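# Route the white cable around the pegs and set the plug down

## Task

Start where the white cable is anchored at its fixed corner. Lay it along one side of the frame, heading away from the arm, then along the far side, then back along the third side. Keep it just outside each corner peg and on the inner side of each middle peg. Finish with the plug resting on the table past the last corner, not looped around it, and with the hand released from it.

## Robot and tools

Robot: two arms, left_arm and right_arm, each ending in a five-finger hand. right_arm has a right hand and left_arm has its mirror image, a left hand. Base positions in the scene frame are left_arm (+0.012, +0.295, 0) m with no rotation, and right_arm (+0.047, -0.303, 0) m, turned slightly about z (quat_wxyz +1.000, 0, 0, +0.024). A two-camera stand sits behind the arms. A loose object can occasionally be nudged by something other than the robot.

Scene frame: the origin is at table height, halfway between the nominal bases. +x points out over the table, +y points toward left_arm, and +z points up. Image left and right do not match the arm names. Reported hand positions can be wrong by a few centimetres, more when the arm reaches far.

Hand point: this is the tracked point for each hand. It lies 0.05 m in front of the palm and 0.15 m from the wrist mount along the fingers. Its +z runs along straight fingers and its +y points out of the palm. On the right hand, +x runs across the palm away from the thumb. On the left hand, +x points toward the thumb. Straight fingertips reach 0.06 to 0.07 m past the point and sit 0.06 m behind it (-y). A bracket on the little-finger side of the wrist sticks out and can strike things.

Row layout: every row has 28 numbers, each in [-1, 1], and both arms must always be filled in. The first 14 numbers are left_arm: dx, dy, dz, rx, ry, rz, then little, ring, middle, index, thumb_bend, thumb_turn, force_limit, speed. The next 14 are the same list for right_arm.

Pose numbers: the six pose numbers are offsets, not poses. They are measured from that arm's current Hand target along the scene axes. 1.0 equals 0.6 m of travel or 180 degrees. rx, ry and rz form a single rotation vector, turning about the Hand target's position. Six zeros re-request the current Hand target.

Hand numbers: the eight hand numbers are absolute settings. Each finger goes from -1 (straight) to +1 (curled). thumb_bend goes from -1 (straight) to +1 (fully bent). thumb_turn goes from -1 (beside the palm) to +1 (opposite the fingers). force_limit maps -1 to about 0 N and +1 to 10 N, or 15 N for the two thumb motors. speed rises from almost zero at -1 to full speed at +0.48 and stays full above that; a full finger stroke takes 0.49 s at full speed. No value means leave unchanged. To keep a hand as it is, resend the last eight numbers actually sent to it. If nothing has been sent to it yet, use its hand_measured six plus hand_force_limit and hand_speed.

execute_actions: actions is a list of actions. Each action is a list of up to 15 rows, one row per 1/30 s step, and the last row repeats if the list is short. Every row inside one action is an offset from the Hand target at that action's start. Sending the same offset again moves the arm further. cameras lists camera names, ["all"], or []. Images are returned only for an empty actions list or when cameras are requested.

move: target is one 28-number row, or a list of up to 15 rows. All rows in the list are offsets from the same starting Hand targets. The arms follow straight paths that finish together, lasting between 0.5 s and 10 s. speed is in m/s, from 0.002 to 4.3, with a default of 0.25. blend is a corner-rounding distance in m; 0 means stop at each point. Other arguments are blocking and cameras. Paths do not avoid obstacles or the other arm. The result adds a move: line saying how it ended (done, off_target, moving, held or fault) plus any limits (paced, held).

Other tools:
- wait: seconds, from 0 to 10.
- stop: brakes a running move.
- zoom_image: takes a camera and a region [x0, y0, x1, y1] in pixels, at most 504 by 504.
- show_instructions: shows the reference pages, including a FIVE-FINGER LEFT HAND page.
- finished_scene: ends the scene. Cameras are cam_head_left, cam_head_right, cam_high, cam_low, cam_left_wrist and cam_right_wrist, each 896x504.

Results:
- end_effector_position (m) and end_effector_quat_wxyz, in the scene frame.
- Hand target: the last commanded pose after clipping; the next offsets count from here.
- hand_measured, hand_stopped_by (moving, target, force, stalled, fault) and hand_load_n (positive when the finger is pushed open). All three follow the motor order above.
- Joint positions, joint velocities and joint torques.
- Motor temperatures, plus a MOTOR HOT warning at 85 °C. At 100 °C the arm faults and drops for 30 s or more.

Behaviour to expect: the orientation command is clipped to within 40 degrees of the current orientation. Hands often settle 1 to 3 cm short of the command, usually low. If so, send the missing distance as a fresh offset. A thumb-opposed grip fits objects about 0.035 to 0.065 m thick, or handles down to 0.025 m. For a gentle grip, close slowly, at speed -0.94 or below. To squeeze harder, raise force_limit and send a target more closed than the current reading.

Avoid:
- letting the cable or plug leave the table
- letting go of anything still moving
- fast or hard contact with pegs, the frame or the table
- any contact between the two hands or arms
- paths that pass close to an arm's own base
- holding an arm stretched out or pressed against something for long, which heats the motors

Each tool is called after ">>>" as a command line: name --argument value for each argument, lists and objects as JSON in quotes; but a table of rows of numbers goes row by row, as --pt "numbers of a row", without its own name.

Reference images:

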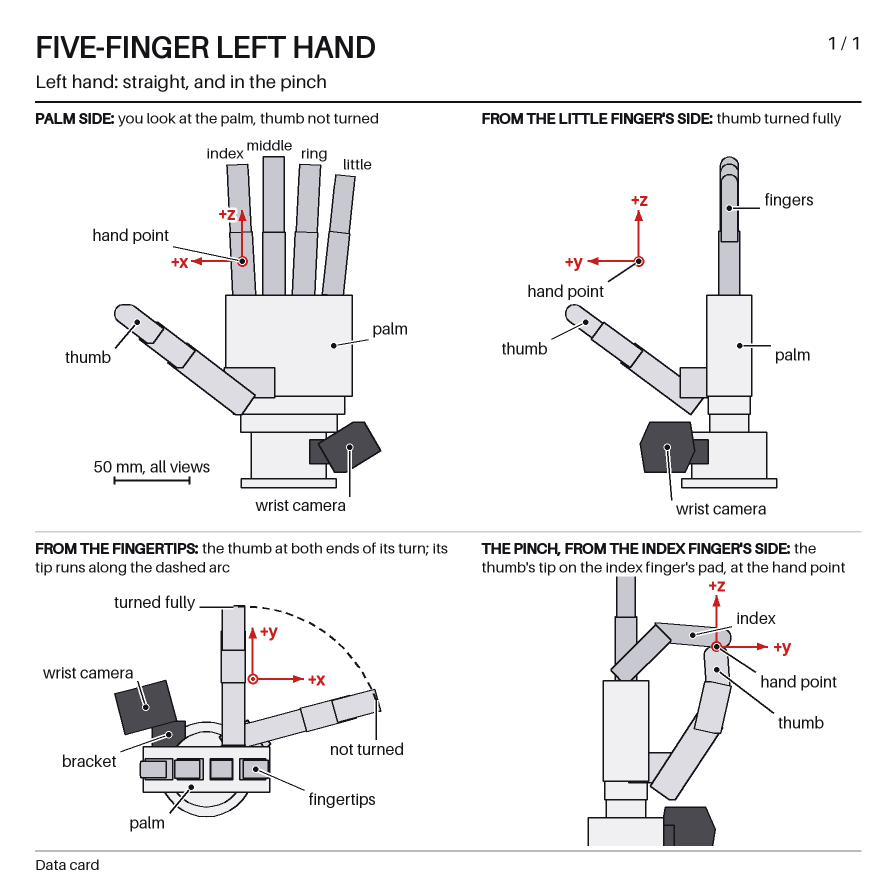

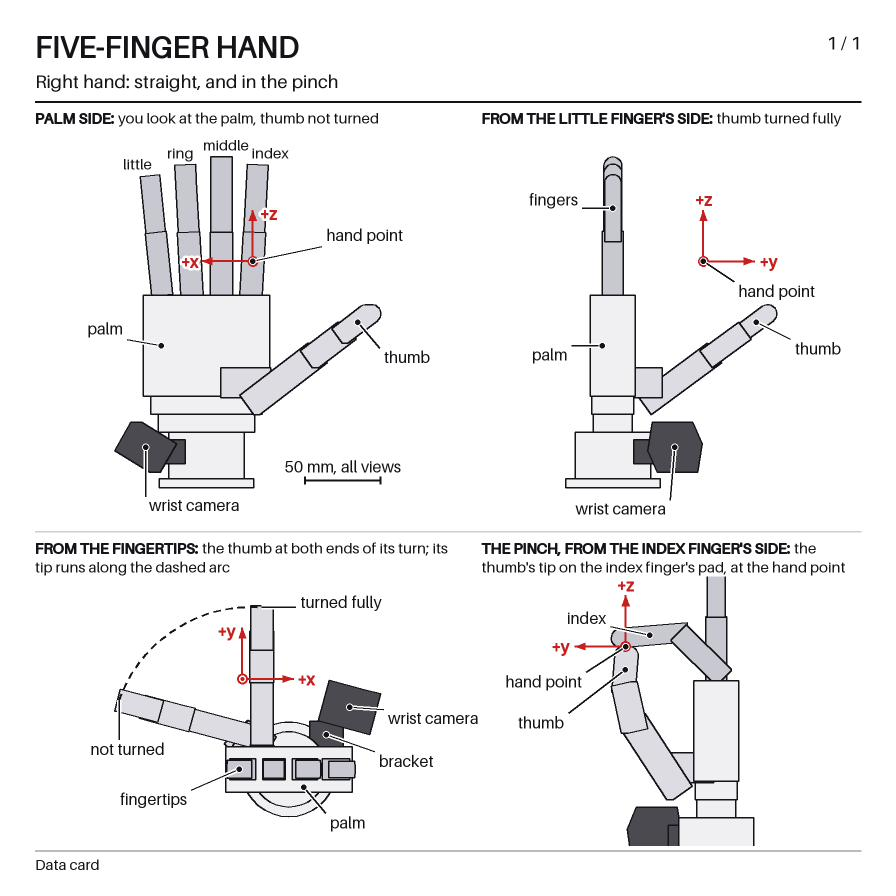

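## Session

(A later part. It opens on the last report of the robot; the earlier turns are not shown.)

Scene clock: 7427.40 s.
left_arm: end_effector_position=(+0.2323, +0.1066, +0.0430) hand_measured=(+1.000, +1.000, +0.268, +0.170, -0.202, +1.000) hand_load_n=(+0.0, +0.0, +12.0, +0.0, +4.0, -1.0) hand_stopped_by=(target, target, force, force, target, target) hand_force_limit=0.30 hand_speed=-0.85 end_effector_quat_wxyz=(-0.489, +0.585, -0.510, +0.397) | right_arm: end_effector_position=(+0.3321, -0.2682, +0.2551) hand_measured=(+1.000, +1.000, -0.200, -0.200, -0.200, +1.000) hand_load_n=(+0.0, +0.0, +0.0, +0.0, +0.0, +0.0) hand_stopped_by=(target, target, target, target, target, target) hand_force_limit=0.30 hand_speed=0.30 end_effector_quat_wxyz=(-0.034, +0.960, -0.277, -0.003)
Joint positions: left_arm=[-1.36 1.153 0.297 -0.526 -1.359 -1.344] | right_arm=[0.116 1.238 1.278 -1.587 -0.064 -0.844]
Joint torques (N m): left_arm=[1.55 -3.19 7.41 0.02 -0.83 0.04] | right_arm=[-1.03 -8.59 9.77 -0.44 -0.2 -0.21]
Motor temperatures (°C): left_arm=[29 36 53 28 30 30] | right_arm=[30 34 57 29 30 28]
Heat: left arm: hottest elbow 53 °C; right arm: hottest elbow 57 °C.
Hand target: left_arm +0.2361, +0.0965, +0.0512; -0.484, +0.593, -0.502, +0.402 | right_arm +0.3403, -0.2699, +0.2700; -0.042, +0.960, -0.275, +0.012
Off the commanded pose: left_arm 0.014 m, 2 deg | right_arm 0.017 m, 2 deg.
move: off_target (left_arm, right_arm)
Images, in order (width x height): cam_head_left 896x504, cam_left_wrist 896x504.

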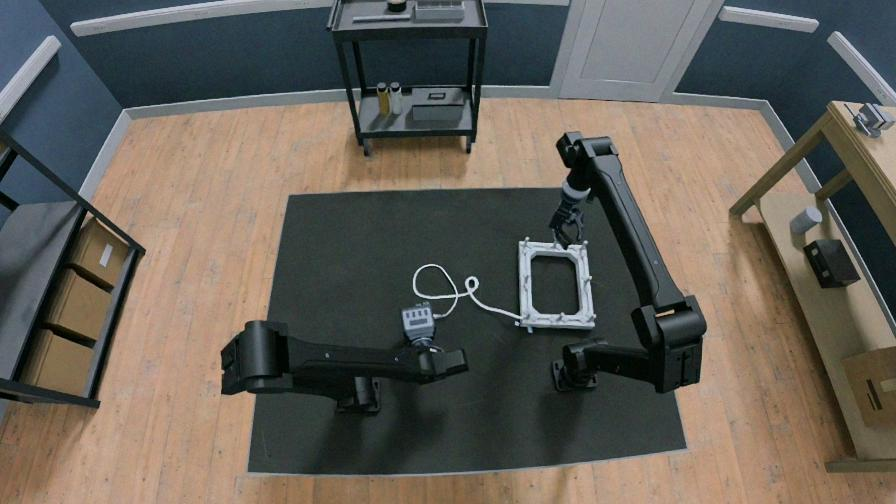

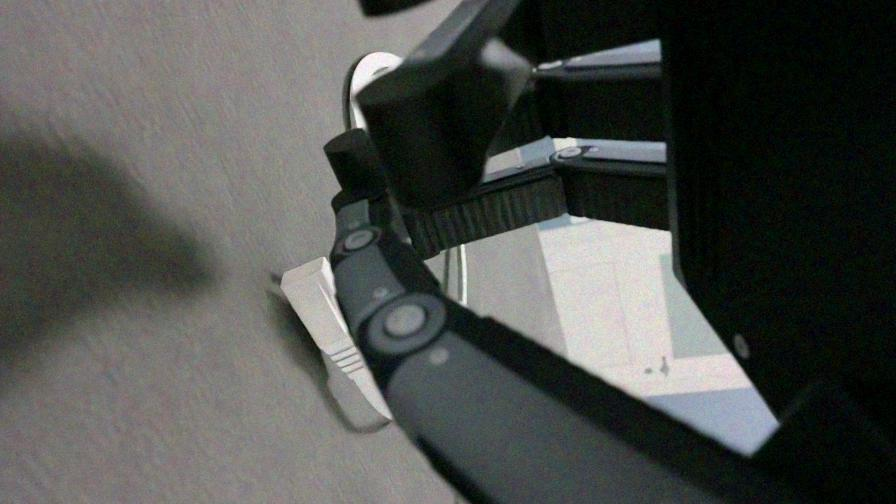

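>>> execute_actions --actions '[[[0,0,0,0,0,0,1,1,-0.2,-0.2,-0.2,1,0.3,0.3,0,0,0,0,0,0,1,1,-0.2,-0.2,-0.2,1,0.3,0.3]]]' --cameras '[]'

>>> move --target '[0.0,-0.05,-0.005,0,0,0,1,1,-0.2,-0.2,-0.2,1,0.3,0.3,0,0,0,0,0,0,1,1,-0.2,-0.2,-0.2,1,0.3,0.3]' --speed 0.1 --cameras '["cam_left_wrist"]'

Scene clock: 7438.30 s.
left_arm: end_effector_position=(+0.2323, +0.1067, +0.0430) hand_measured=(+1.000, +1.000, -0.200, -0.200, -0.200, +1.000) hand_load_n=(+0.0, +0.0, +0.0, +0.0, +0.0, +0.0) hand_stopped_by=(target, target, target, target, target, target) hand_force_limit=0.30 hand_speed=0.30 end_effector_quat_wxyz=(-0.489, +0.585, -0.510, +0.397) | right_arm: end_effector_position=(+0.3321, -0.2682, +0.2551) hand_measured=(+1.000, +1.000, -0.200, -0.200, -0.200, +1.000) hand_load_n=(+0.0, +0.0, +0.0, +0.0, +0.0, +0.0) hand_stopped_by=(target, target, target, target, target, target) hand_force_limit=0.30 hand_speed=0.30 end_effector_quat_wxyz=(-0.034, +0.960, -0.277, -0.003)
Joint positions: left_arm=[-1.36 1.153 0.297 -0.526 -1.359 -1.344] | right_arm=[0.116 1.238 1.278 -1.587 -0.064 -0.844]
Joint torques (N m): left_arm=[1.55 -3.14 7.43 -0.12 -0.84 0.02] | right_arm=[-0.91 -7.71 10.07 -0.14 -0.12 -0.27]
Motor temperatures (°C): left_arm=[29 36 53 28 30 30] | right_arm=[30 34 58 29 30 28]
Heat: left arm: hottest elbow 53 °C; right arm: hottest elbow 58 °C.
Hand target: left_arm +0.2362, +0.0965, +0.0512; -0.484, +0.593, -0.502, +0.402 | right_arm +0.3403, -0.2699, +0.2700; -0.042, +0.960, -0.275, +0.012
Off the commanded pose: left_arm 0.014 m, 2 deg | right_arm 0.017 m, 2 deg.
No camera images: "cameras" was empty.

Scene clock: 7439.73 s.
left_arm: end_effector_position=(+0.2361, +0.0794, +0.0431) hand_measured=(+1.000, +1.000, -0.200, -0.200, -0.200, +1.000) hand_load_n=(+0.0, +0.0, +0.0, +0.0, +0.0, +0.0) hand_stopped_by=(target, target, target, target, target, target) hand_force_limit=0.30 hand_speed=0.30 end_effector_quat_wxyz=(-0.489, +0.591, -0.505, +0.395) | right_arm: end_effector_position=(+0.3321, -0.2682, +0.2551) hand_measured=(+1.000, +1.000, -0.200, -0.200, -0.200, +1.000) hand_load_n=(+0.0, +0.0, +0.0, +0.0, +0.0, +0.0) hand_stopped_by=(target, target, target, target, target, target) hand_force_limit=0.30 hand_speed=0.30 end_effector_quat_wxyz=(-0.034, +0.960, -0.277, -0.003)
Joint positions: left_arm=[-1.37 1.272 0.388 -0.605 -1.359 -1.46] | right_arm=[0.116 1.238 1.278 -1.587 -0.064 -0.844]
Joint torques (N m): left_arm=[0.26 -3.55 7.05 -0.17 -0.99 0.02] | right_arm=[-0.73 -8.29 9.54 -0.28 -0.21 -0.21]
Motor temperatures (°C): left_arm=[29 36 53 28 30 30] | right_arm=[30 34 58 29 30 28]
Heat: left arm: hottest elbow 53 °C; right arm: hottest elbow 58 °C.
Hand target: left_arm +0.2361, +0.0664, +0.0483; -0.484, +0.593, -0.502, +0.402 | right_arm +0.3403, -0.2699, +0.2700; -0.042, +0.960, -0.275, +0.012
Off the commanded pose: left_arm 0.014 m, 1 deg | right_arm 0.017 m, 2 deg.
move: off_target (left_arm, right_arm)
Images, in order (width x height): cam_left_wrist 896x504.

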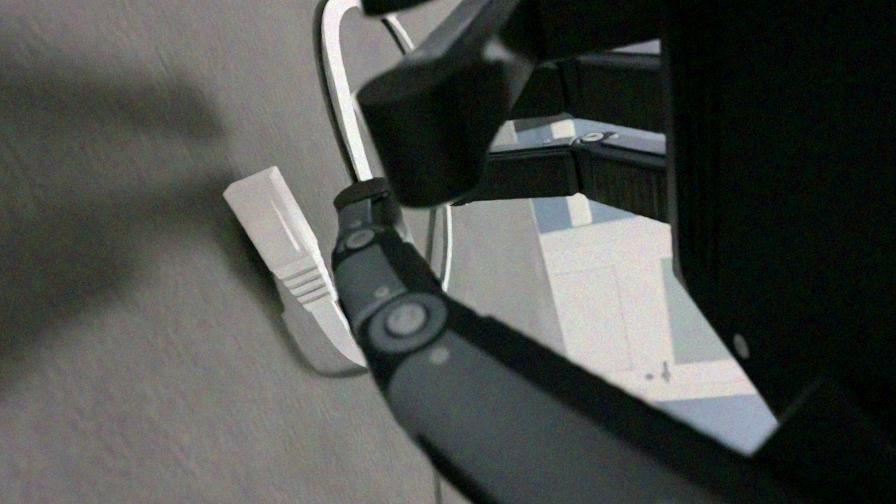

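>>> move --target '[-0.015,-0.009,-0.02,0,0,0,1,1,-0.2,-0.2,-0.2,1,0.3,0.3,0,0,0,0,0,0,1,1,-0.2,-0.2,-0.2,1,0.3,0.3]' --speed 0.1 --cameras '["cam_left_wrist"]'

Scene clock: 7445.13 s.
left_arm: end_effector_position=(+0.2279, +0.0731, +0.0328) hand_measured=(+1.000, +1.000, -0.200, -0.200, -0.200, +1.000) hand_load_n=(+0.0, +0.0, +0.0, -0.5, +0.0, +0.0) hand_stopped_by=(target, target, target, target, target, target) hand_force_limit=0.30 hand_speed=0.30 end_effector_quat_wxyz=(-0.489, +0.592, -0.504, +0.396) | right_arm: end_effector_position=(+0.3321, -0.2682, +0.2551) hand_measured=(+1.000, +1.000, -0.200, -0.200, -0.200, +1.000) hand_load_n=(+0.0, +0.0, +0.0, +0.0, +0.0, +0.0) hand_stopped_by=(target, target, target, target, target, target) hand_force_limit=0.30 hand_speed=0.30 end_effector_quat_wxyz=(-0.034, +0.960, -0.277, -0.003)
Joint positions: left_arm=[-1.411 1.366 0.425 -0.739 -1.359 -1.659] | right_arm=[0.116 1.238 1.278 -1.587 -0.064 -0.844]
Joint torques (N m): left_arm=[0.21 -4.25 6.34 -0.39 -0.95 -0.01] | right_arm=[-1.03 -8.29 9.77 -0.34 -0.22 -0.2]
Motor temperatures (°C): left_arm=[29 36 54 28 30 30] | right_arm=[30 34 58 29 30 28]
Heat: left arm: hottest elbow 54 °C; right arm: hottest elbow 58 °C.
Hand target: left_arm +0.2271, +0.0609, +0.0363; -0.484, +0.593, -0.502, +0.402 | right_arm +0.3403, -0.2699, +0.2700; -0.042, +0.960, -0.275, +0.012
Off the commanded pose: left_arm 0.013 m, 1 deg | right_arm 0.017 m, 2 deg.
move: off_target (left_arm, right_arm)
Images, in order (width x height): cam_left_wrist 896x504.

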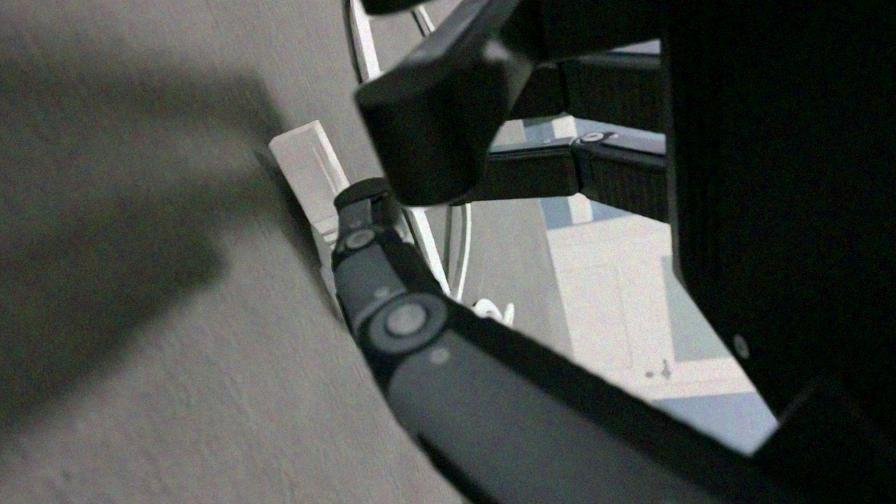

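>>> move --target '[-0.004,0.033,-0.022,0,0,0,1,1,-0.2,-0.2,-0.2,1,0.3,0.3,0,0,0,0,0,0,1,1,-0.2,-0.2,-0.2,1,0.3,0.3]' --speed 0.08 --cameras '["cam_left_wrist"]'

>>> zoom_image --camera "cam_left_wrist" --region '[260, 60, 500, 280]'

Scene clock: 7451.50 s.
left_arm: end_effector_position=(+0.2264, +0.0825, +0.0256) hand_measured=(+1.000, +1.000, -0.200, -0.200, -0.200, +1.000) hand_load_n=(+0.0, +0.0, +0.0, +0.0, +0.0, +0.0) hand_stopped_by=(target, target, target, target, target, target) hand_force_limit=0.30 hand_speed=0.30 end_effector_quat_wxyz=(-0.487, +0.594, -0.502, +0.398) | right_arm: end_effector_position=(+0.3321, -0.2682, +0.2551) hand_measured=(+1.000, +1.000, -0.200, -0.200, -0.200, +1.000) hand_load_n=(+0.0, +0.0, +0.0, +0.0, +0.0, +0.0) hand_stopped_by=(target, target, target, target, target, target) hand_force_limit=0.30 hand_speed=0.30 end_effector_quat_wxyz=(-0.034, +0.960, -0.277, -0.003)
Joint positions: left_arm=[-1.411 1.367 0.392 -0.703 -1.359 -1.664] | right_arm=[0.116 1.238 1.278 -1.587 -0.064 -0.844]
Joint torques (N m): left_arm=[0.32 -4.01 4.08 0.47 -0.98 0] | right_arm=[-0.97 -7.59 9.81 -0.21 -0.17 -0.23]
Motor temperatures (°C): left_arm=[29 36 53 28 30 30] | right_arm=[30 34 58 29 30 28]
Heat: left arm: hottest elbow 53 °C; right arm: hottest elbow 58 °C.
Hand target: left_arm +0.2247, +0.0808, +0.0231; -0.484, +0.593, -0.502, +0.402 | right_arm +0.3403, -0.2699, +0.2700; -0.042, +0.960, -0.275, +0.012
Off the commanded pose: left_arm 0.004 m, 1 deg | right_arm 0.017 m, 2 deg.
move: off_target (right_arm)
Images, in order (width x height): cam_left_wrist 896x504.

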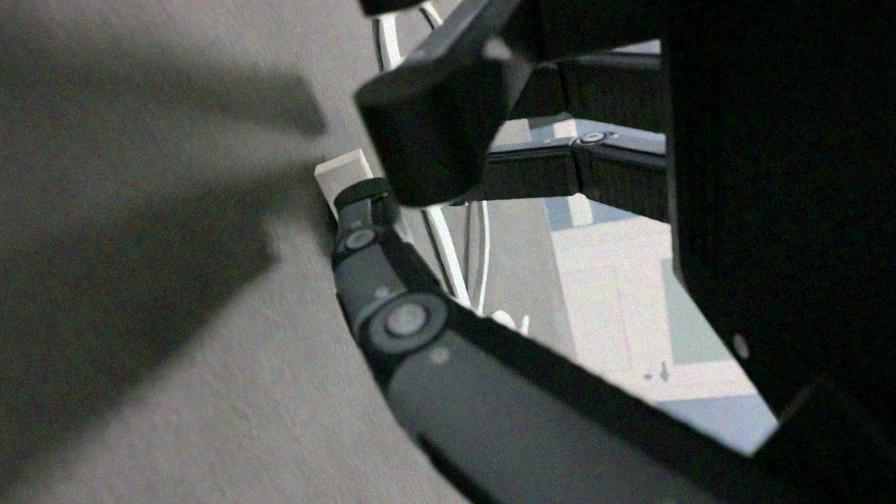

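Scaled by 2.100 from the camera's 896x504 image, which has a finer 1280x720 frame.

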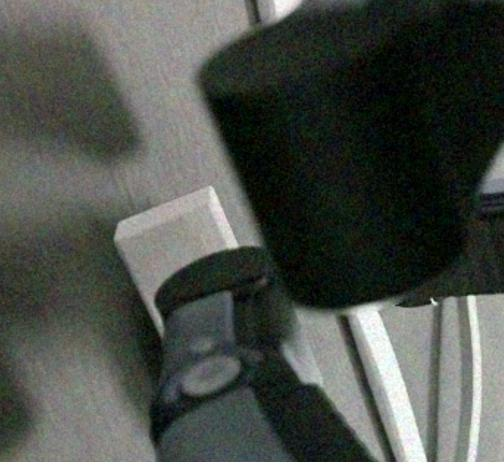

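>>> move --target '[0.0,0.0,-0.016,0,0,0,1,1,-0.2,-0.2,-0.2,1,0.3,0.3,0,0,0,0,0,0,1,1,-0.2,-0.2,-0.2,1,0.3,0.3]' --speed 0.08 --cameras '["cam_left_wrist"]'

>>> zoom_image --camera "cam_left_wrist" --region '[260, 60, 500, 280]'

Scene clock: 7459.17 s.
left_arm: end_effector_position=(+0.2265, +0.0820, +0.0162) hand_measured=(+1.000, +1.000, -0.200, -0.200, -0.200, +1.000) hand_load_n=(+0.0, +0.0, +0.0, +0.0, +0.0, +0.0) hand_stopped_by=(target, target, target, target, target, target) hand_force_limit=0.30 hand_speed=0.30 end_effector_quat_wxyz=(-0.487, +0.594, -0.501, +0.399) | right_arm: end_effector_position=(+0.3321, -0.2682, +0.2551) hand_measured=(+1.000, +1.000, -0.200, -0.200, -0.200, +1.000) hand_load_n=(+0.0, +0.0, +0.0, +0.0, +0.0, +0.0) hand_stopped_by=(target, target, target, target, target, target) hand_force_limit=0.30 hand_speed=0.30 end_effector_quat_wxyz=(-0.034, +0.960, -0.277, -0.003)
Joint positions: left_arm=[-1.411 1.406 0.385 -0.656 -1.359 -1.665] | right_arm=[0.116 1.238 1.278 -1.587 -0.064 -0.844]
Joint torques (N m): left_arm=[0.32 -4.25 3.77 0.43 -0.98 0.01] | right_arm=[-0.03 -8.12 9.72 -0.06 -0.09 -0.19]
Motor temperatures (°C): left_arm=[29 35 53 28 30 30] | right_arm=[30 34 58 29 30 28]
Heat: left arm: hottest elbow 53 °C; right arm: hottest elbow 58 °C.
Hand target: left_arm +0.2247, +0.0808, +0.0135; -0.484, +0.593, -0.502, +0.402 | right_arm +0.3403, -0.2699, +0.2700; -0.042, +0.960, -0.275, +0.012
Off the commanded pose: left_arm 0.004 m, 1 deg | right_arm 0.017 m, 2 deg.
move: off_target (right_arm)
Images, in order (width x height): cam_left_wrist 896x504.

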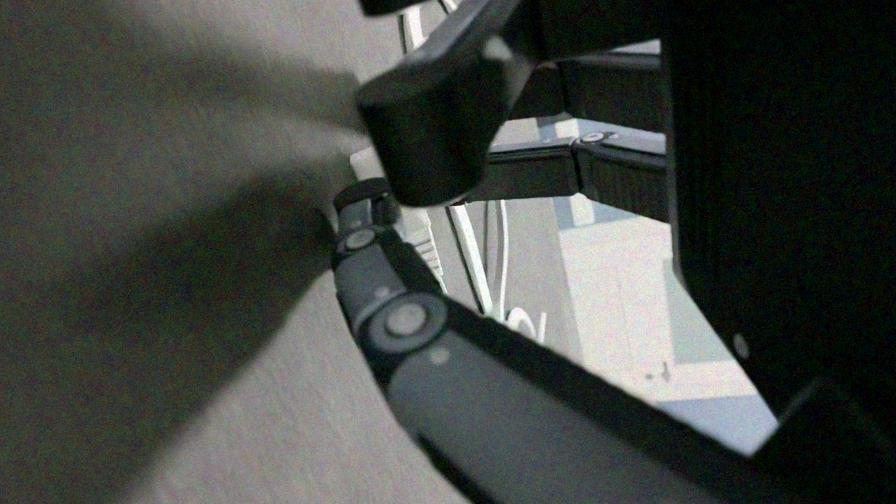

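Scaled by 2.100 from the camera's 896x504 image, which has a finer 1280x720 frame.

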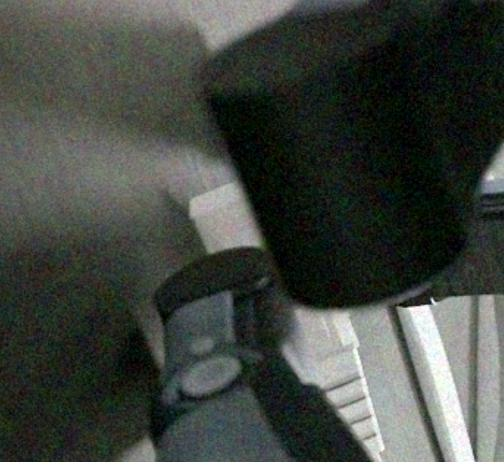

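>>> execute_actions --actions '[[[0,-0.008,0,0,0,0,1,1,-0.2,-0.2,-0.2,1,0.3,-0.85,0,0,0,0,0,0,1,1,-0.2,-0.2,-0.2,1,0.3,0.3]],[[0,0,0,0,0,0,1,1,0.5,0.5,-0.2,1,0.3,-0.85,0,0,0,0,0,0,1,1,-0.2,-0.2,-0.2,1,0.3,0.3]],[[0,0,0,0,0,0,1,1,0.5,0.5,-0.2,1,0.3,-0.85,0,0,0,0,0,0,1,1,-0.2,-0.2,-0.2,1,0.3,0.3]],[[0,0,0,0,0,0,1,1,0.5,0.5,-0.2,1,0.3,-0.85,0,0,0,0,0,0,1,1,-0.2,-0.2,-0.2,1,0.3,0.3]],[[0,0,0,0,0,0,1,1,0.5,0.5,-0.2,1,0.3,-0.85,0,0,0,0,0,0,1,1,-0.2,-0.2,-0.2,1,0.3,0.3]],[[0,0,0,0,0,0,1,1,0.5,0.5,-0.2,1,0.3,-0.85,0,0,0,0,0,0,1,1,-0.2,-0.2,-0.2,1,0.3,0.3]]]' --cameras '["cam_left_wrist"]'

Scene clock: 7476.83 s.
left_arm: end_effector_position=(+0.2272, +0.0825, +0.0154) hand_measured=(+1.000, +1.000, +0.144, +0.144, -0.202, +1.000) hand_load_n=(+0.0, +0.0, +7.5, +8.5, +9.5, +1.0) hand_stopped_by=(target, target, force, force, target, target) hand_force_limit=0.30 hand_speed=-0.85 end_effector_quat_wxyz=(-0.490, +0.591, -0.500, +0.401) | right_arm: end_effector_position=(+0.3321, -0.2682, +0.2551) hand_measured=(+1.000, +1.000, -0.200, -0.200, -0.200, +1.000) hand_load_n=(+0.0, +0.0, +0.0, +0.0, +0.0, +0.0) hand_stopped_by=(target, target, target, target, target, target) hand_force_limit=0.30 hand_speed=0.30 end_effector_quat_wxyz=(-0.034, +0.960, -0.277, -0.003)
Joint positions: left_arm=[-1.412 1.419 0.385 -0.656 -1.369 -1.677] | right_arm=[0.116 1.238 1.278 -1.587 -0.064 -0.844]
Joint torques (N m): left_arm=[0.21 -4.19 4.71 -0.03 -0.52 0] | right_arm=[-0.73 -8.18 9.77 -0.35 -0.22 -0.22]
Motor temperatures (°C): left_arm=[29 35 52 28 30 30] | right_arm=[30 34 58 29 30 28]
Heat: left arm: hottest elbow 52 °C; right arm: hottest elbow 58 °C.
Hand target: left_arm +0.2247, +0.0761, +0.0134; -0.484, +0.593, -0.502, +0.402 | right_arm +0.3403, -0.2699, +0.2700; -0.042, +0.960, -0.275, +0.012
Off the commanded pose: left_arm 0.007 m, 1 deg | right_arm 0.017 m, 2 deg.
Images, in order (width x height): cam_left_wrist 896x504.

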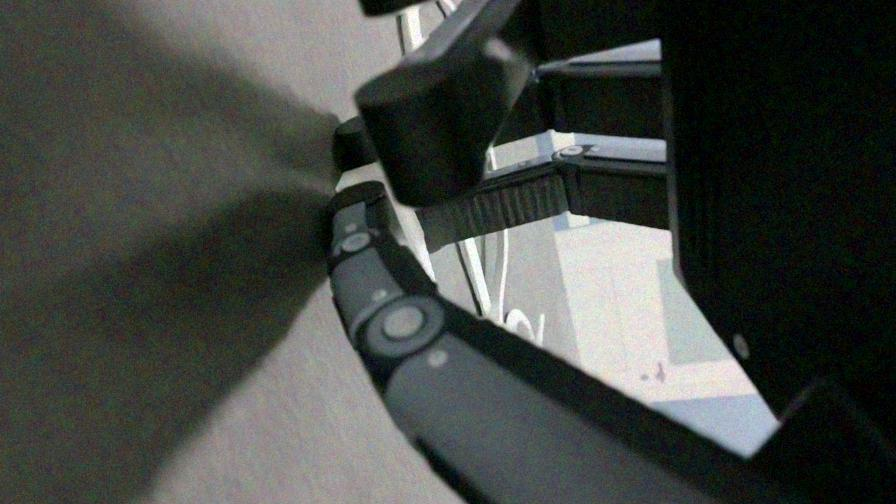

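>>> move --pt "0 0.05 0.145 0 0 0 1 1 0.55 0.55 -0.2 1 0.3 -0.85 0 0 0 0 0 0 1 1 -0.2 -0.2 -0.2 1 0.3 0.3" --pt "0.2 0.35 0.145 0 0 -0.11 1 1 0.55 0.55 -0.2 1 0.3 -0.85 0 0 0 0 0 0 1 1 -0.2 -0.2 -0.2 1 0.3 0.3" --pt "0.458 0.64 0.145 0 0 -0.2 1 1 0.55 0.55 -0.2 1 0.3 -0.85 0 0 0 0 0 0 1 1 -0.2 -0.2 -0.2 1 0.3 0.3" --speed '[0.1,0.18,0.15]' --blend '[0.02,0.05,0]' --cameras '["cam_head_left","cam_left_wrist"]'

>>> zoom_image --camera "cam_head_left" --region '[310, 180, 540, 340]'

Scene clock: 7490.57 s.
left_arm: end_effector_position=(+0.4907, +0.4487, +0.0966) hand_measured=(+1.000, +1.000, +0.144, +0.144, -0.202, +1.000) hand_load_n=(+0.0, +0.0, +7.0, +8.5, +9.5, +1.5) hand_stopped_by=(target, target, force, force, target, target) hand_force_limit=0.30 hand_speed=-0.85 end_effector_quat_wxyz=(+0.329, -0.413, +0.659, -0.535) | right_arm: end_effector_position=(+0.3321, -0.2682, +0.2551) hand_measured=(+1.000, +1.000, -0.200, -0.200, -0.200, +1.000) hand_load_n=(+0.0, +0.0, +0.0, +0.0, +0.0, +0.0) hand_stopped_by=(target, target, target, target, target, target) hand_force_limit=0.30 hand_speed=0.30 end_effector_quat_wxyz=(-0.034, +0.960, -0.277, -0.003)
Joint positions: left_arm=[0.663 1.587 0.768 0.357 1.079 0.405] | right_arm=[0.116 1.238 1.278 -1.587 -0.064 -0.844]
Joint torques (N m): left_arm=[1.49 -9.93 8.77 0.83 0.47 0.19] | right_arm=[-0.97 -7.94 9.81 -0.06 -0.16 -0.23]
Motor temperatures (°C): left_arm=[29 35 52 28 30 30] | right_arm=[30 34 58 29 30 28]
Heat: left arm: hottest elbow 52 °C; right arm: hottest elbow 58 °C.
Hand target: left_arm +0.4996, +0.4599, +0.1005; +0.336, -0.409, +0.661, -0.532 | right_arm +0.3403, -0.2699, +0.2700; -0.042, +0.960, -0.275, +0.012
Off the commanded pose: left_arm 0.015 m, 1 deg | right_arm 0.017 m, 2 deg.
move: off_target (left_arm, right_arm); limits=paced
Images, in order (width x height): cam_head_left 896x504, cam_left_wrist 896x504.

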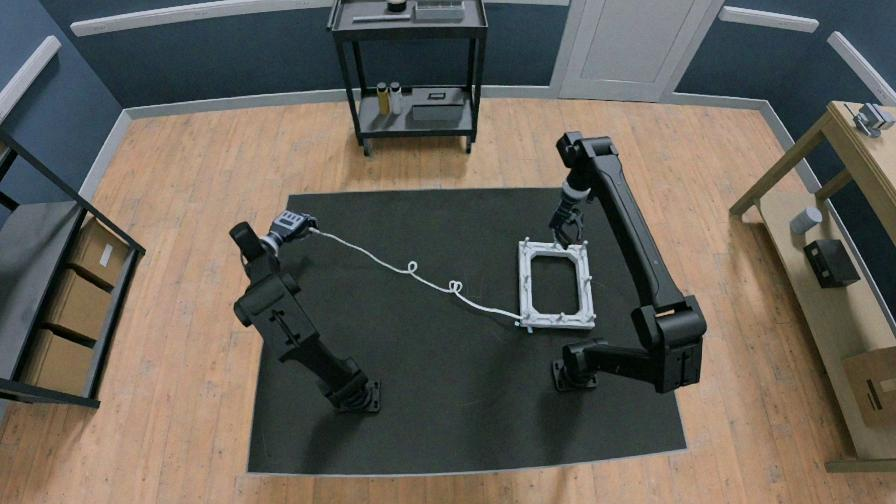

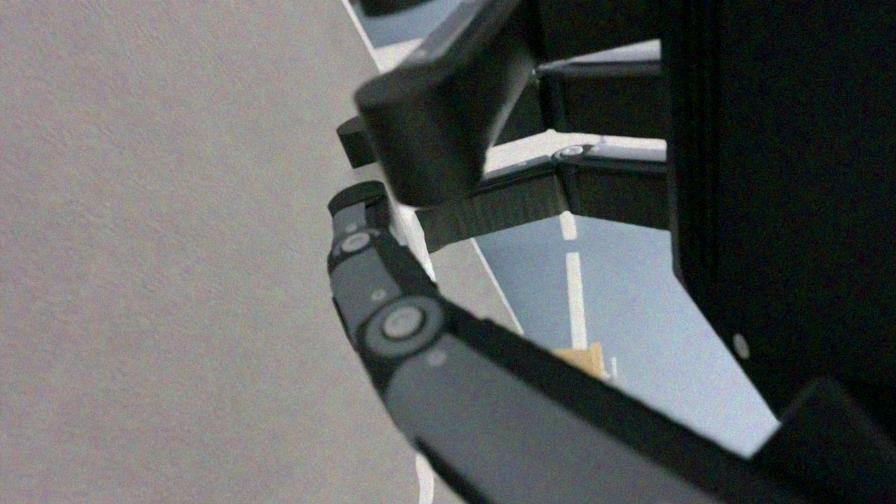

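Scaled by 2.191 from the camera's 896x504 image, which has a finer 1280x720 frame.

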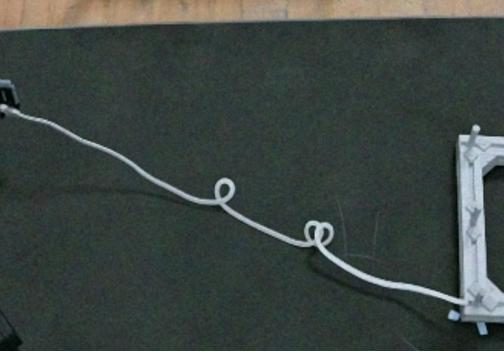

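>>> move --pt "0.2 0.23 0 0 0 0 1 1 0.55 0.55 -0.2 1 0.3 -0.85 0 0 0 0 0 0 1 1 -0.2 -0.2 -0.2 1 0.3 0.3" --pt "0.268 0.308 0 0 0 0 1 1 0.55 0.55 -0.2 1 0.3 -0.85 0 0 0 0 0 0 1 1 -0.2 -0.2 -0.2 1 0.3 0.3" --speed '[0.15,0.04]' --blend '[0.01,0]' --cameras '["cam_head_left","cam_left_wrist"]'

>>> zoom_image --camera "cam_head_left" --region '[290, 180, 540, 340]'

Scene clock: 7499.10 s.
left_arm: end_effector_position=(+0.6551, +0.6300, +0.1009) hand_measured=(+1.000, +1.000, +0.144, +0.144, -0.202, +1.000) hand_load_n=(+0.0, +0.0, +7.0, +9.0, +10.0, +1.5) hand_stopped_by=(target, target, force, force, target, target) hand_force_limit=0.30 hand_speed=-0.85 end_effector_quat_wxyz=(+0.329, -0.412, +0.660, -0.536) | right_arm: end_effector_position=(+0.3321, -0.2682, +0.2551) hand_measured=(+1.000, +1.000, -0.200, -0.200, -0.200, +1.000) hand_load_n=(+0.0, +0.0, +0.0, +0.0, +0.0, +0.0) hand_stopped_by=(target, target, target, target, target, target) hand_force_limit=0.30 hand_speed=0.30 end_effector_quat_wxyz=(-0.034, +0.960, -0.277, -0.003)
Joint positions: left_arm=[0.726 2.092 1.578 -0.008 1.137 0.474] | right_arm=[0.116 1.238 1.278 -1.587 -0.064 -0.844]
Joint torques (N m): left_arm=[1.79 -18.32 10.47 0.75 0.53 0.22] | right_arm=[-0.38 -8.35 9.57 0.06 -0.11 -0.17]
Motor temperatures (°C): left_arm=[29 36 53 28 30 30] | right_arm=[30 34 58 29 30 28]
Heat: left arm: hottest elbow 53 °C; right arm: hottest elbow 58 °C.
Hand target: left_arm +0.6603, +0.6449, +0.1004; +0.336, -0.409, +0.661, -0.532 | right_arm +0.3403, -0.2699, +0.2700; -0.042, +0.960, -0.275, +0.012
Off the commanded pose: left_arm 0.016 m, 1 deg | right_arm 0.017 m, 2 deg.
move: off_target (left_arm, right_arm)
Images, in order (width x height): cam_head_left 896x504, cam_left_wrist 896x504.

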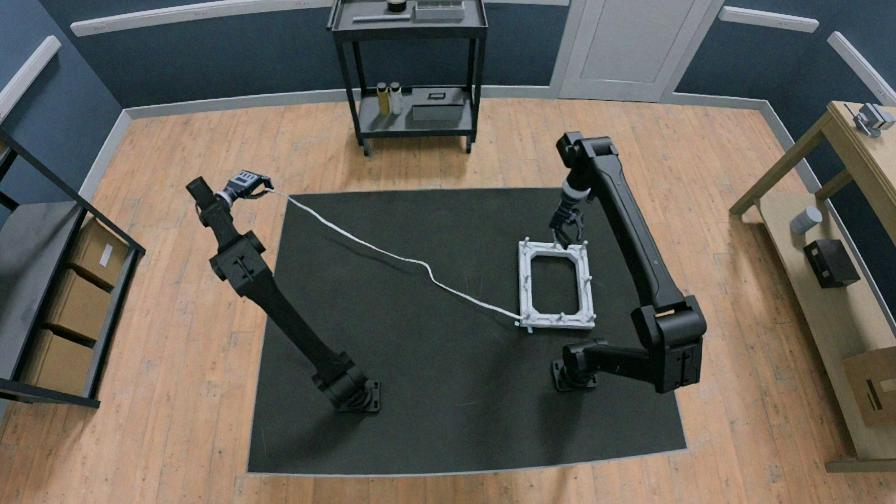

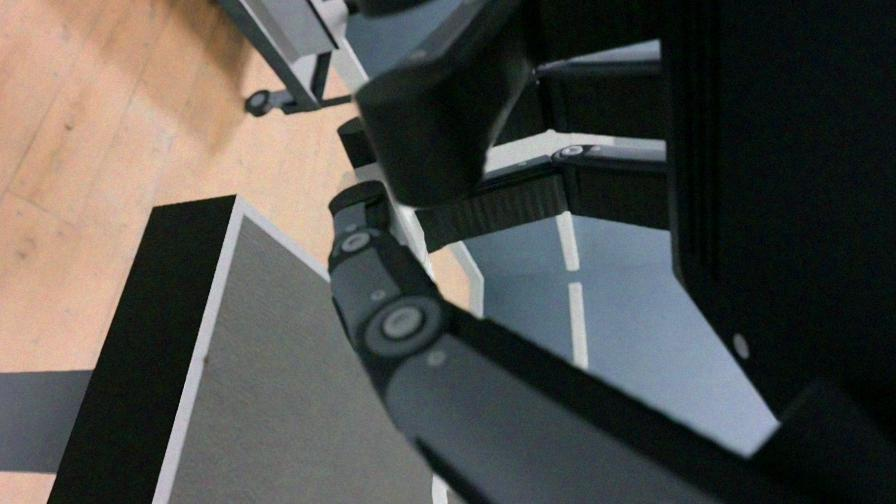

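Scaled by 2.016 from the camera's 896x504 image, which has a finer 1280x720 frame.

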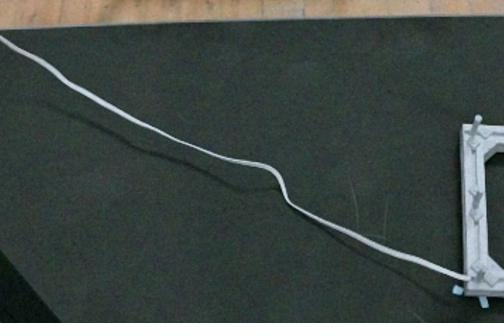

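>>> move --pt "0.02 0.03 0 0 0 0 1 1 0.55 0.55 -0.2 1 0.3 -0.85 0 0 0 0 0 0 1 1 -0.2 -0.2 -0.2 1 0.3 0.3" --pt "-0.183 -0.4 0 0 0 0 1 1 0.55 0.55 -0.2 1 0.3 -0.85 0 0 0 0 0 0 1 1 -0.2 -0.2 -0.2 1 0.3 0.3" --speed '[0.04,0.1]' --cameras '["cam_head_left"]'

>>> zoom_image --camera "cam_head_left" --region '[290, 180, 540, 340]'

Scene clock: 7508.60 s.
left_arm: end_effector_position=(+0.5488, +0.4084, +0.0965) hand_measured=(+1.000, +1.000, +0.144, +0.144, -0.202, +1.000) hand_load_n=(+0.0, +0.0, +7.0, +8.5, +9.5, +1.5) hand_stopped_by=(target, target, force, force, target, target) hand_force_limit=0.30 hand_speed=-0.85 end_effector_quat_wxyz=(+0.333, -0.413, +0.663, -0.529) | right_arm: end_effector_position=(+0.3321, -0.2682, +0.2551) hand_measured=(+1.000, +1.000, -0.200, -0.200, -0.200, +1.000) hand_load_n=(+0.0, +0.0, +0.0, +0.0, +0.0, +0.0) hand_stopped_by=(target, target, target, target, target, target) hand_force_limit=0.30 hand_speed=0.30 end_effector_quat_wxyz=(-0.034, +0.960, -0.277, -0.003)
Joint positions: left_arm=[0.509 1.644 0.828 0.442 0.928 0.309] | right_arm=[0.116 1.238 1.278 -1.587 -0.064 -0.844]
Joint torques (N m): left_arm=[0.5 -12.81 6.19 2.09 0.21 -0.01] | right_arm=[-0.09 -7.77 9.8 -0.12 -0.19 -0.22]
Motor temperatures (°C): left_arm=[29 36 55 28 29 30] | right_arm=[30 34 58 29 30 28]
Heat: left arm: hottest elbow 55 °C; right arm: hottest elbow 58 °C.
Hand target: left_arm +0.5505, +0.4048, +0.1004; +0.336, -0.409, +0.661, -0.532 | right_arm +0.3403, -0.2699, +0.2700; -0.042, +0.960, -0.275, +0.012
Off the commanded pose: left_arm 0.006 m, 1 deg | right_arm 0.017 m, 2 deg.
move: off_target (right_arm)
Images, in order (width x height): cam_head_left 896x504.

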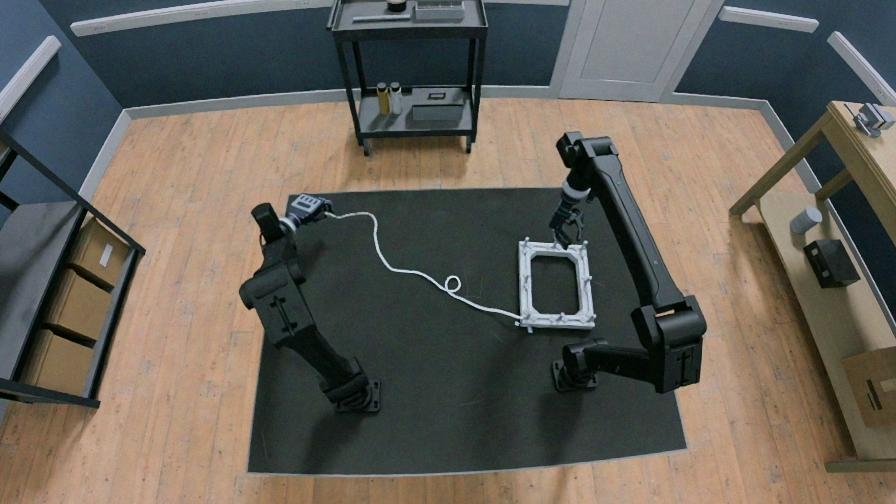

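Scaled by 2.016 from the camera's 896x504 image, which has a finer 1280x720 frame.

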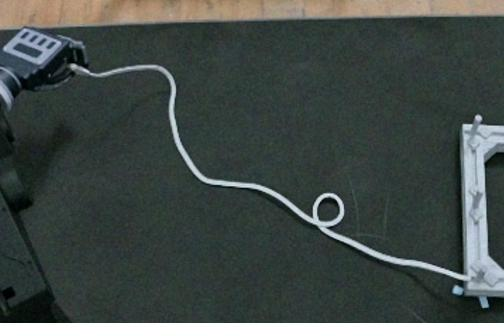

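>>> move --pt "0 -0.341 0.033 0.1077 0.1155 -0.1852 1 1 0.55 0.55 -0.2 1 0.3 -0.85 -0.067 -0.45 0.017 0 0 0 1 1 -0.2 -0.2 -0.2 1 0.3 0.3" --pt "-0.151 -0.675 0.033 0.3066 0.1562 -0.3735 1 1 0.55 0.55 -0.2 1 0.3 -0.85 -0.067 -0.45 0.017 0 0 0 1 1 -0.2 -0.2 -0.2 1 0.3 0.3" --pt "-0.351 -0.825 0.041 0.4671 0.0574 -0.5336 1 1 0.55 0.55 -0.2 1 0.3 -0.85 -0.067 -0.45 0.017 0 0 0 1 1 -0.2 -0.2 -0.2 1 0.3 0.3" --pt "-0.451 -0.885 0.041 0.4837 0.0169 -0.5776 1 1 0.55 0.55 -0.2 1 0.3 -0.85 -0.067 -0.45 0.017 0 0 0 1 1 -0.2 -0.2 -0.2 1 0.3 0.3" --speed 0.22 --blend '[0.05,0.05,0.03,0]' --cameras '["cam_head_left","cam_low"]'

>>> zoom_image --camera "cam_head_left" --region '[370, 190, 620, 350]'

Scene clock: 7651.93 s.
left_arm: end_effector_position=(+0.2798, -0.1301, +0.1233) hand_measured=(+1.000, +1.000, +0.144, +0.144, -0.202, +1.000) hand_load_n=(+0.0, +0.0, +7.0, +9.0, +9.5, +1.5) hand_stopped_by=(target, target, force, force, target, target) hand_force_limit=0.30 hand_speed=-0.85 end_effector_quat_wxyz=(-0.018, +0.499, +0.865, -0.041) | right_arm: end_effector_position=(+0.2933, -0.5321, +0.2703) hand_measured=(+1.000, +1.000, -0.200, -0.200, -0.200, +1.000) hand_load_n=(+0.0, +0.0, +0.0, +0.0, -0.5, +0.0) hand_stopped_by=(target, target, target, target, target, target) hand_force_limit=0.30 hand_speed=0.30 end_effector_quat_wxyz=(-0.044, +0.960, -0.277, +0.004)
Joint positions: left_arm=[-1.091 1.76 1.513 -1.31 0.088 1.526] | right_arm=[-0.662 1.301 1.376 -1.668 -0.085 -1.623]
Joint torques (N m): left_arm=[1.2 -15.91 7.3 -0.24 -0.04 0.19] | right_arm=[-0.5 -7.24 9.5 -0.06 -0.1 -0.24]
Motor temperatures (°C): left_arm=[29 38 53 29 29 30] | right_arm=[30 34 58 28 30 28]
Heat: left arm: hottest elbow 53 °C; right arm: hottest elbow 58 °C.
Hand target: left_arm +0.2799, -0.1263, +0.1248; -0.021, +0.503, +0.863, -0.038 | right_arm +0.3001, -0.5398, +0.2802; -0.042, +0.960, -0.275, +0.012
Off the commanded pose: left_arm 0.004 m, 1 deg | right_arm 0.014 m, 1 deg.
move: off_target (right_arm)
Images, in order (width x height): cam_head_left 896x504, cam_low 896x504.

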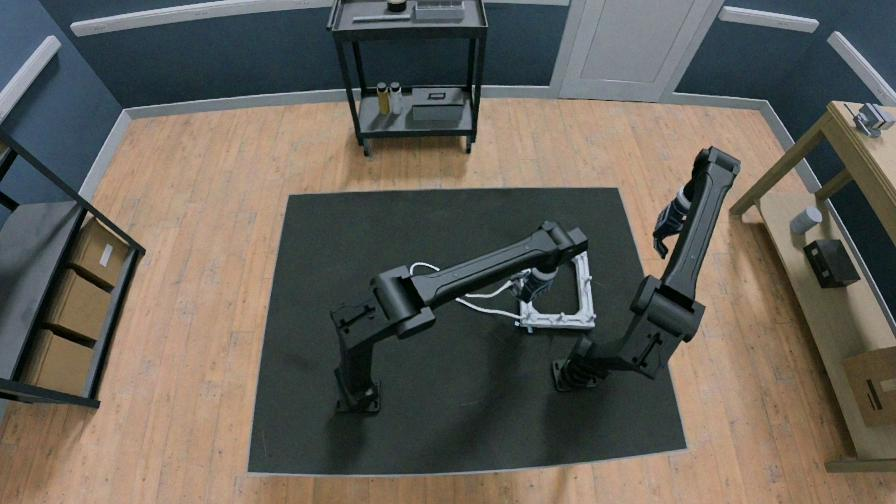

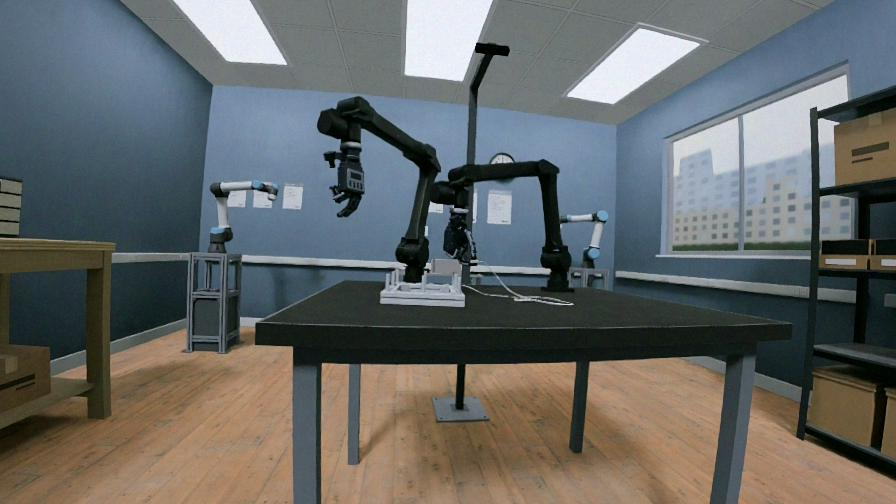

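Scaled by 2.016 from the camera's 896x504 image, which has a finer 1280x720 frame.

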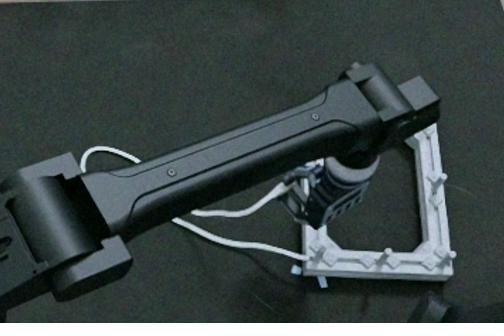

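>>> move --pt "-0.008 -0.198 0 0 0 0 1 1 0.55 0.55 -0.2 1 0.3 -0.85 0 0 0 0 0 0 1 1 -0.2 -0.2 -0.2 1 0.3 0.3" --pt "0.083 -0.207 0 0 0 0.222 1 1 0.55 0.55 -0.2 1 0.3 -0.85 0 0 0 0 0 0 1 1 -0.2 -0.2 -0.2 1 0.3 0.3" --pt "0.178 -0.19 -0.01 0 0 0.5 1 1 0.55 0.55 -0.2 1 0.3 -0.85 0 0 0 0 0 0 1 1 -0.2 -0.2 -0.2 1 0.3 0.3" --speed 0.15 --blend '[0.02,0.02,0]' --cameras '["cam_head_left","cam_low","cam_head_right"]'

>>> zoom_image --camera "cam_head_left" --region '[370, 190, 620, 350]'

>>> zoom_image --camera "cam_low" --region '[360, 200, 600, 330]'

Scene clock: 7679.33 s.
left_arm: end_effector_position=(+0.3786, -0.2364, +0.1212) hand_measured=(+1.000, +1.000, +0.144, +0.144, -0.202, +1.000) hand_load_n=(-0.5, +0.0, +7.0, +9.0, +9.5, +1.5) hand_stopped_by=(target, target, force, force, target, target) hand_force_limit=0.30 hand_speed=-0.85 end_effector_quat_wxyz=(+0.011, -0.245, +0.969, -0.042) | right_arm: end_effector_position=(+0.2933, -0.5321, +0.2703) hand_measured=(+1.000, +1.000, -0.200, -0.200, -0.200, +1.000) hand_load_n=(+0.0, +0.0, +0.0, +0.0, +0.0, +0.0) hand_stopped_by=(target, target, target, target, target, target) hand_force_limit=0.30 hand_speed=0.30 end_effector_quat_wxyz=(-0.044, +0.960, -0.277, +0.004)
Joint positions: left_arm=[-0.93 2.215 2.217 -1.487 0.012 0.146] | right_arm=[-0.662 1.301 1.376 -1.668 -0.085 -1.623]
Joint torques (N m): left_arm=[1.44 -19.78 10.69 -0.24 -0.1 -0.04] | right_arm=[0.09 -7.88 9.61 -0.27 -0.18 -0.21]
Motor temperatures (°C): left_arm=[29 39 54 28 29 30] | right_arm=[30 33 55 28 30 28]
Heat: left arm: hottest elbow 54 °C; right arm: hottest elbow 55 °C.
Hand target: left_arm +0.3869, -0.2402, +0.1190; +0.012, -0.255, +0.966, -0.042 | right_arm +0.3001, -0.5398, +0.2802; -0.042, +0.960, -0.275, +0.012
Off the commanded pose: left_arm 0.009 m, 1 deg | right_arm 0.014 m, 1 deg.
move: off_target (right_arm)
Images, in order (width x height): cam_head_left 896x504, cam_head_right 896x504, cam_low 896x504.

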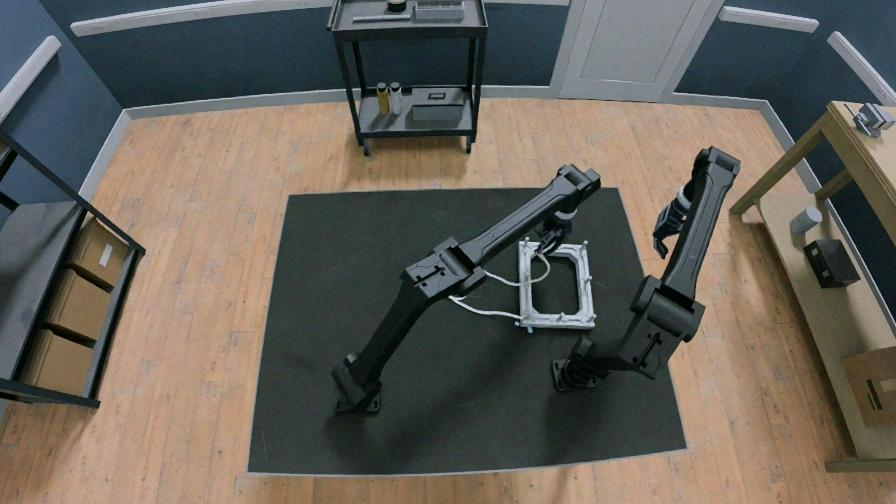

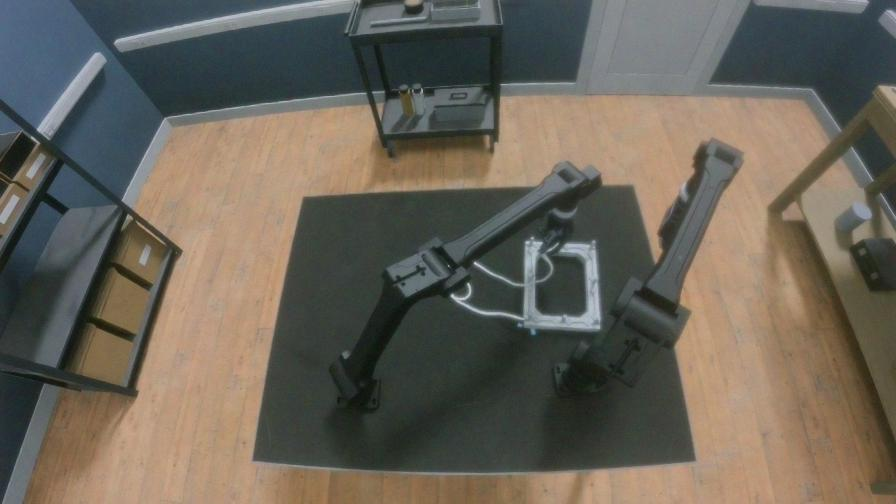

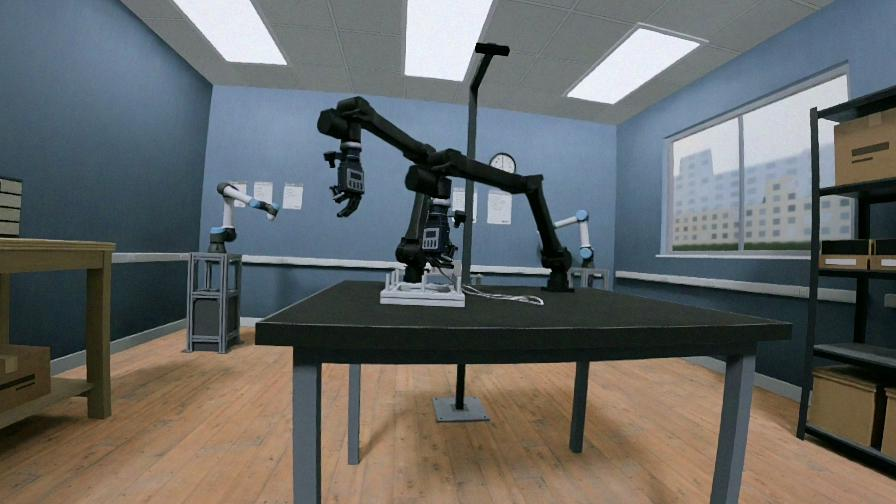

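Scaled by 2.016 from the camera's 896x504 image, which has a finer 1280x720 frame.

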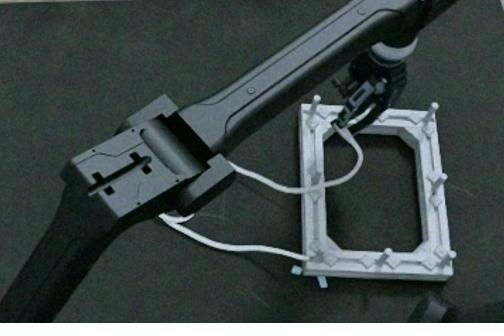

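Scaled by 2.100 from the camera's 896x504 image, which has a finer 1280x720 frame.

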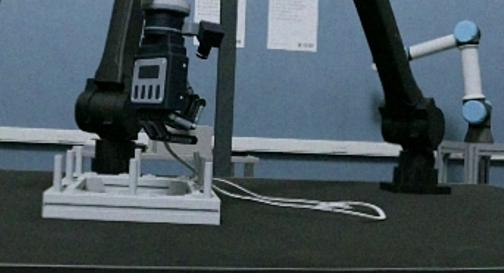

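>>> zoom_image --camera "cam_head_left" --region '[500, 225, 580, 335]'

>>> zoom_image --camera "cam_head_right" --region '[500, 225, 580, 335]'

Scaled by 4.582 from the camera's 896x504 image, which has a finer 1280x720 frame.

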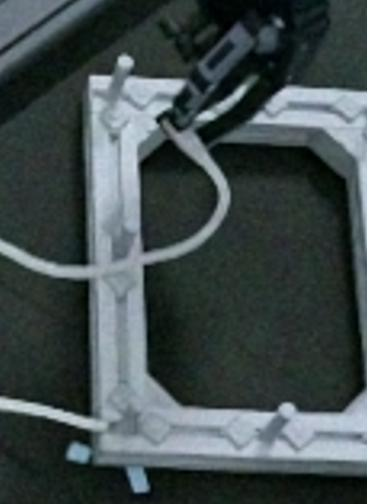

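Scaled by 4.582 from the camera's 896x504 image, which has a finer 1280x720 frame.

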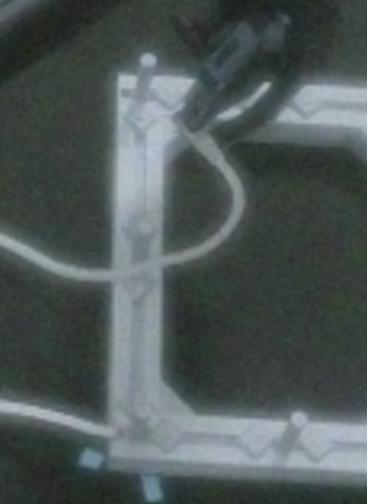

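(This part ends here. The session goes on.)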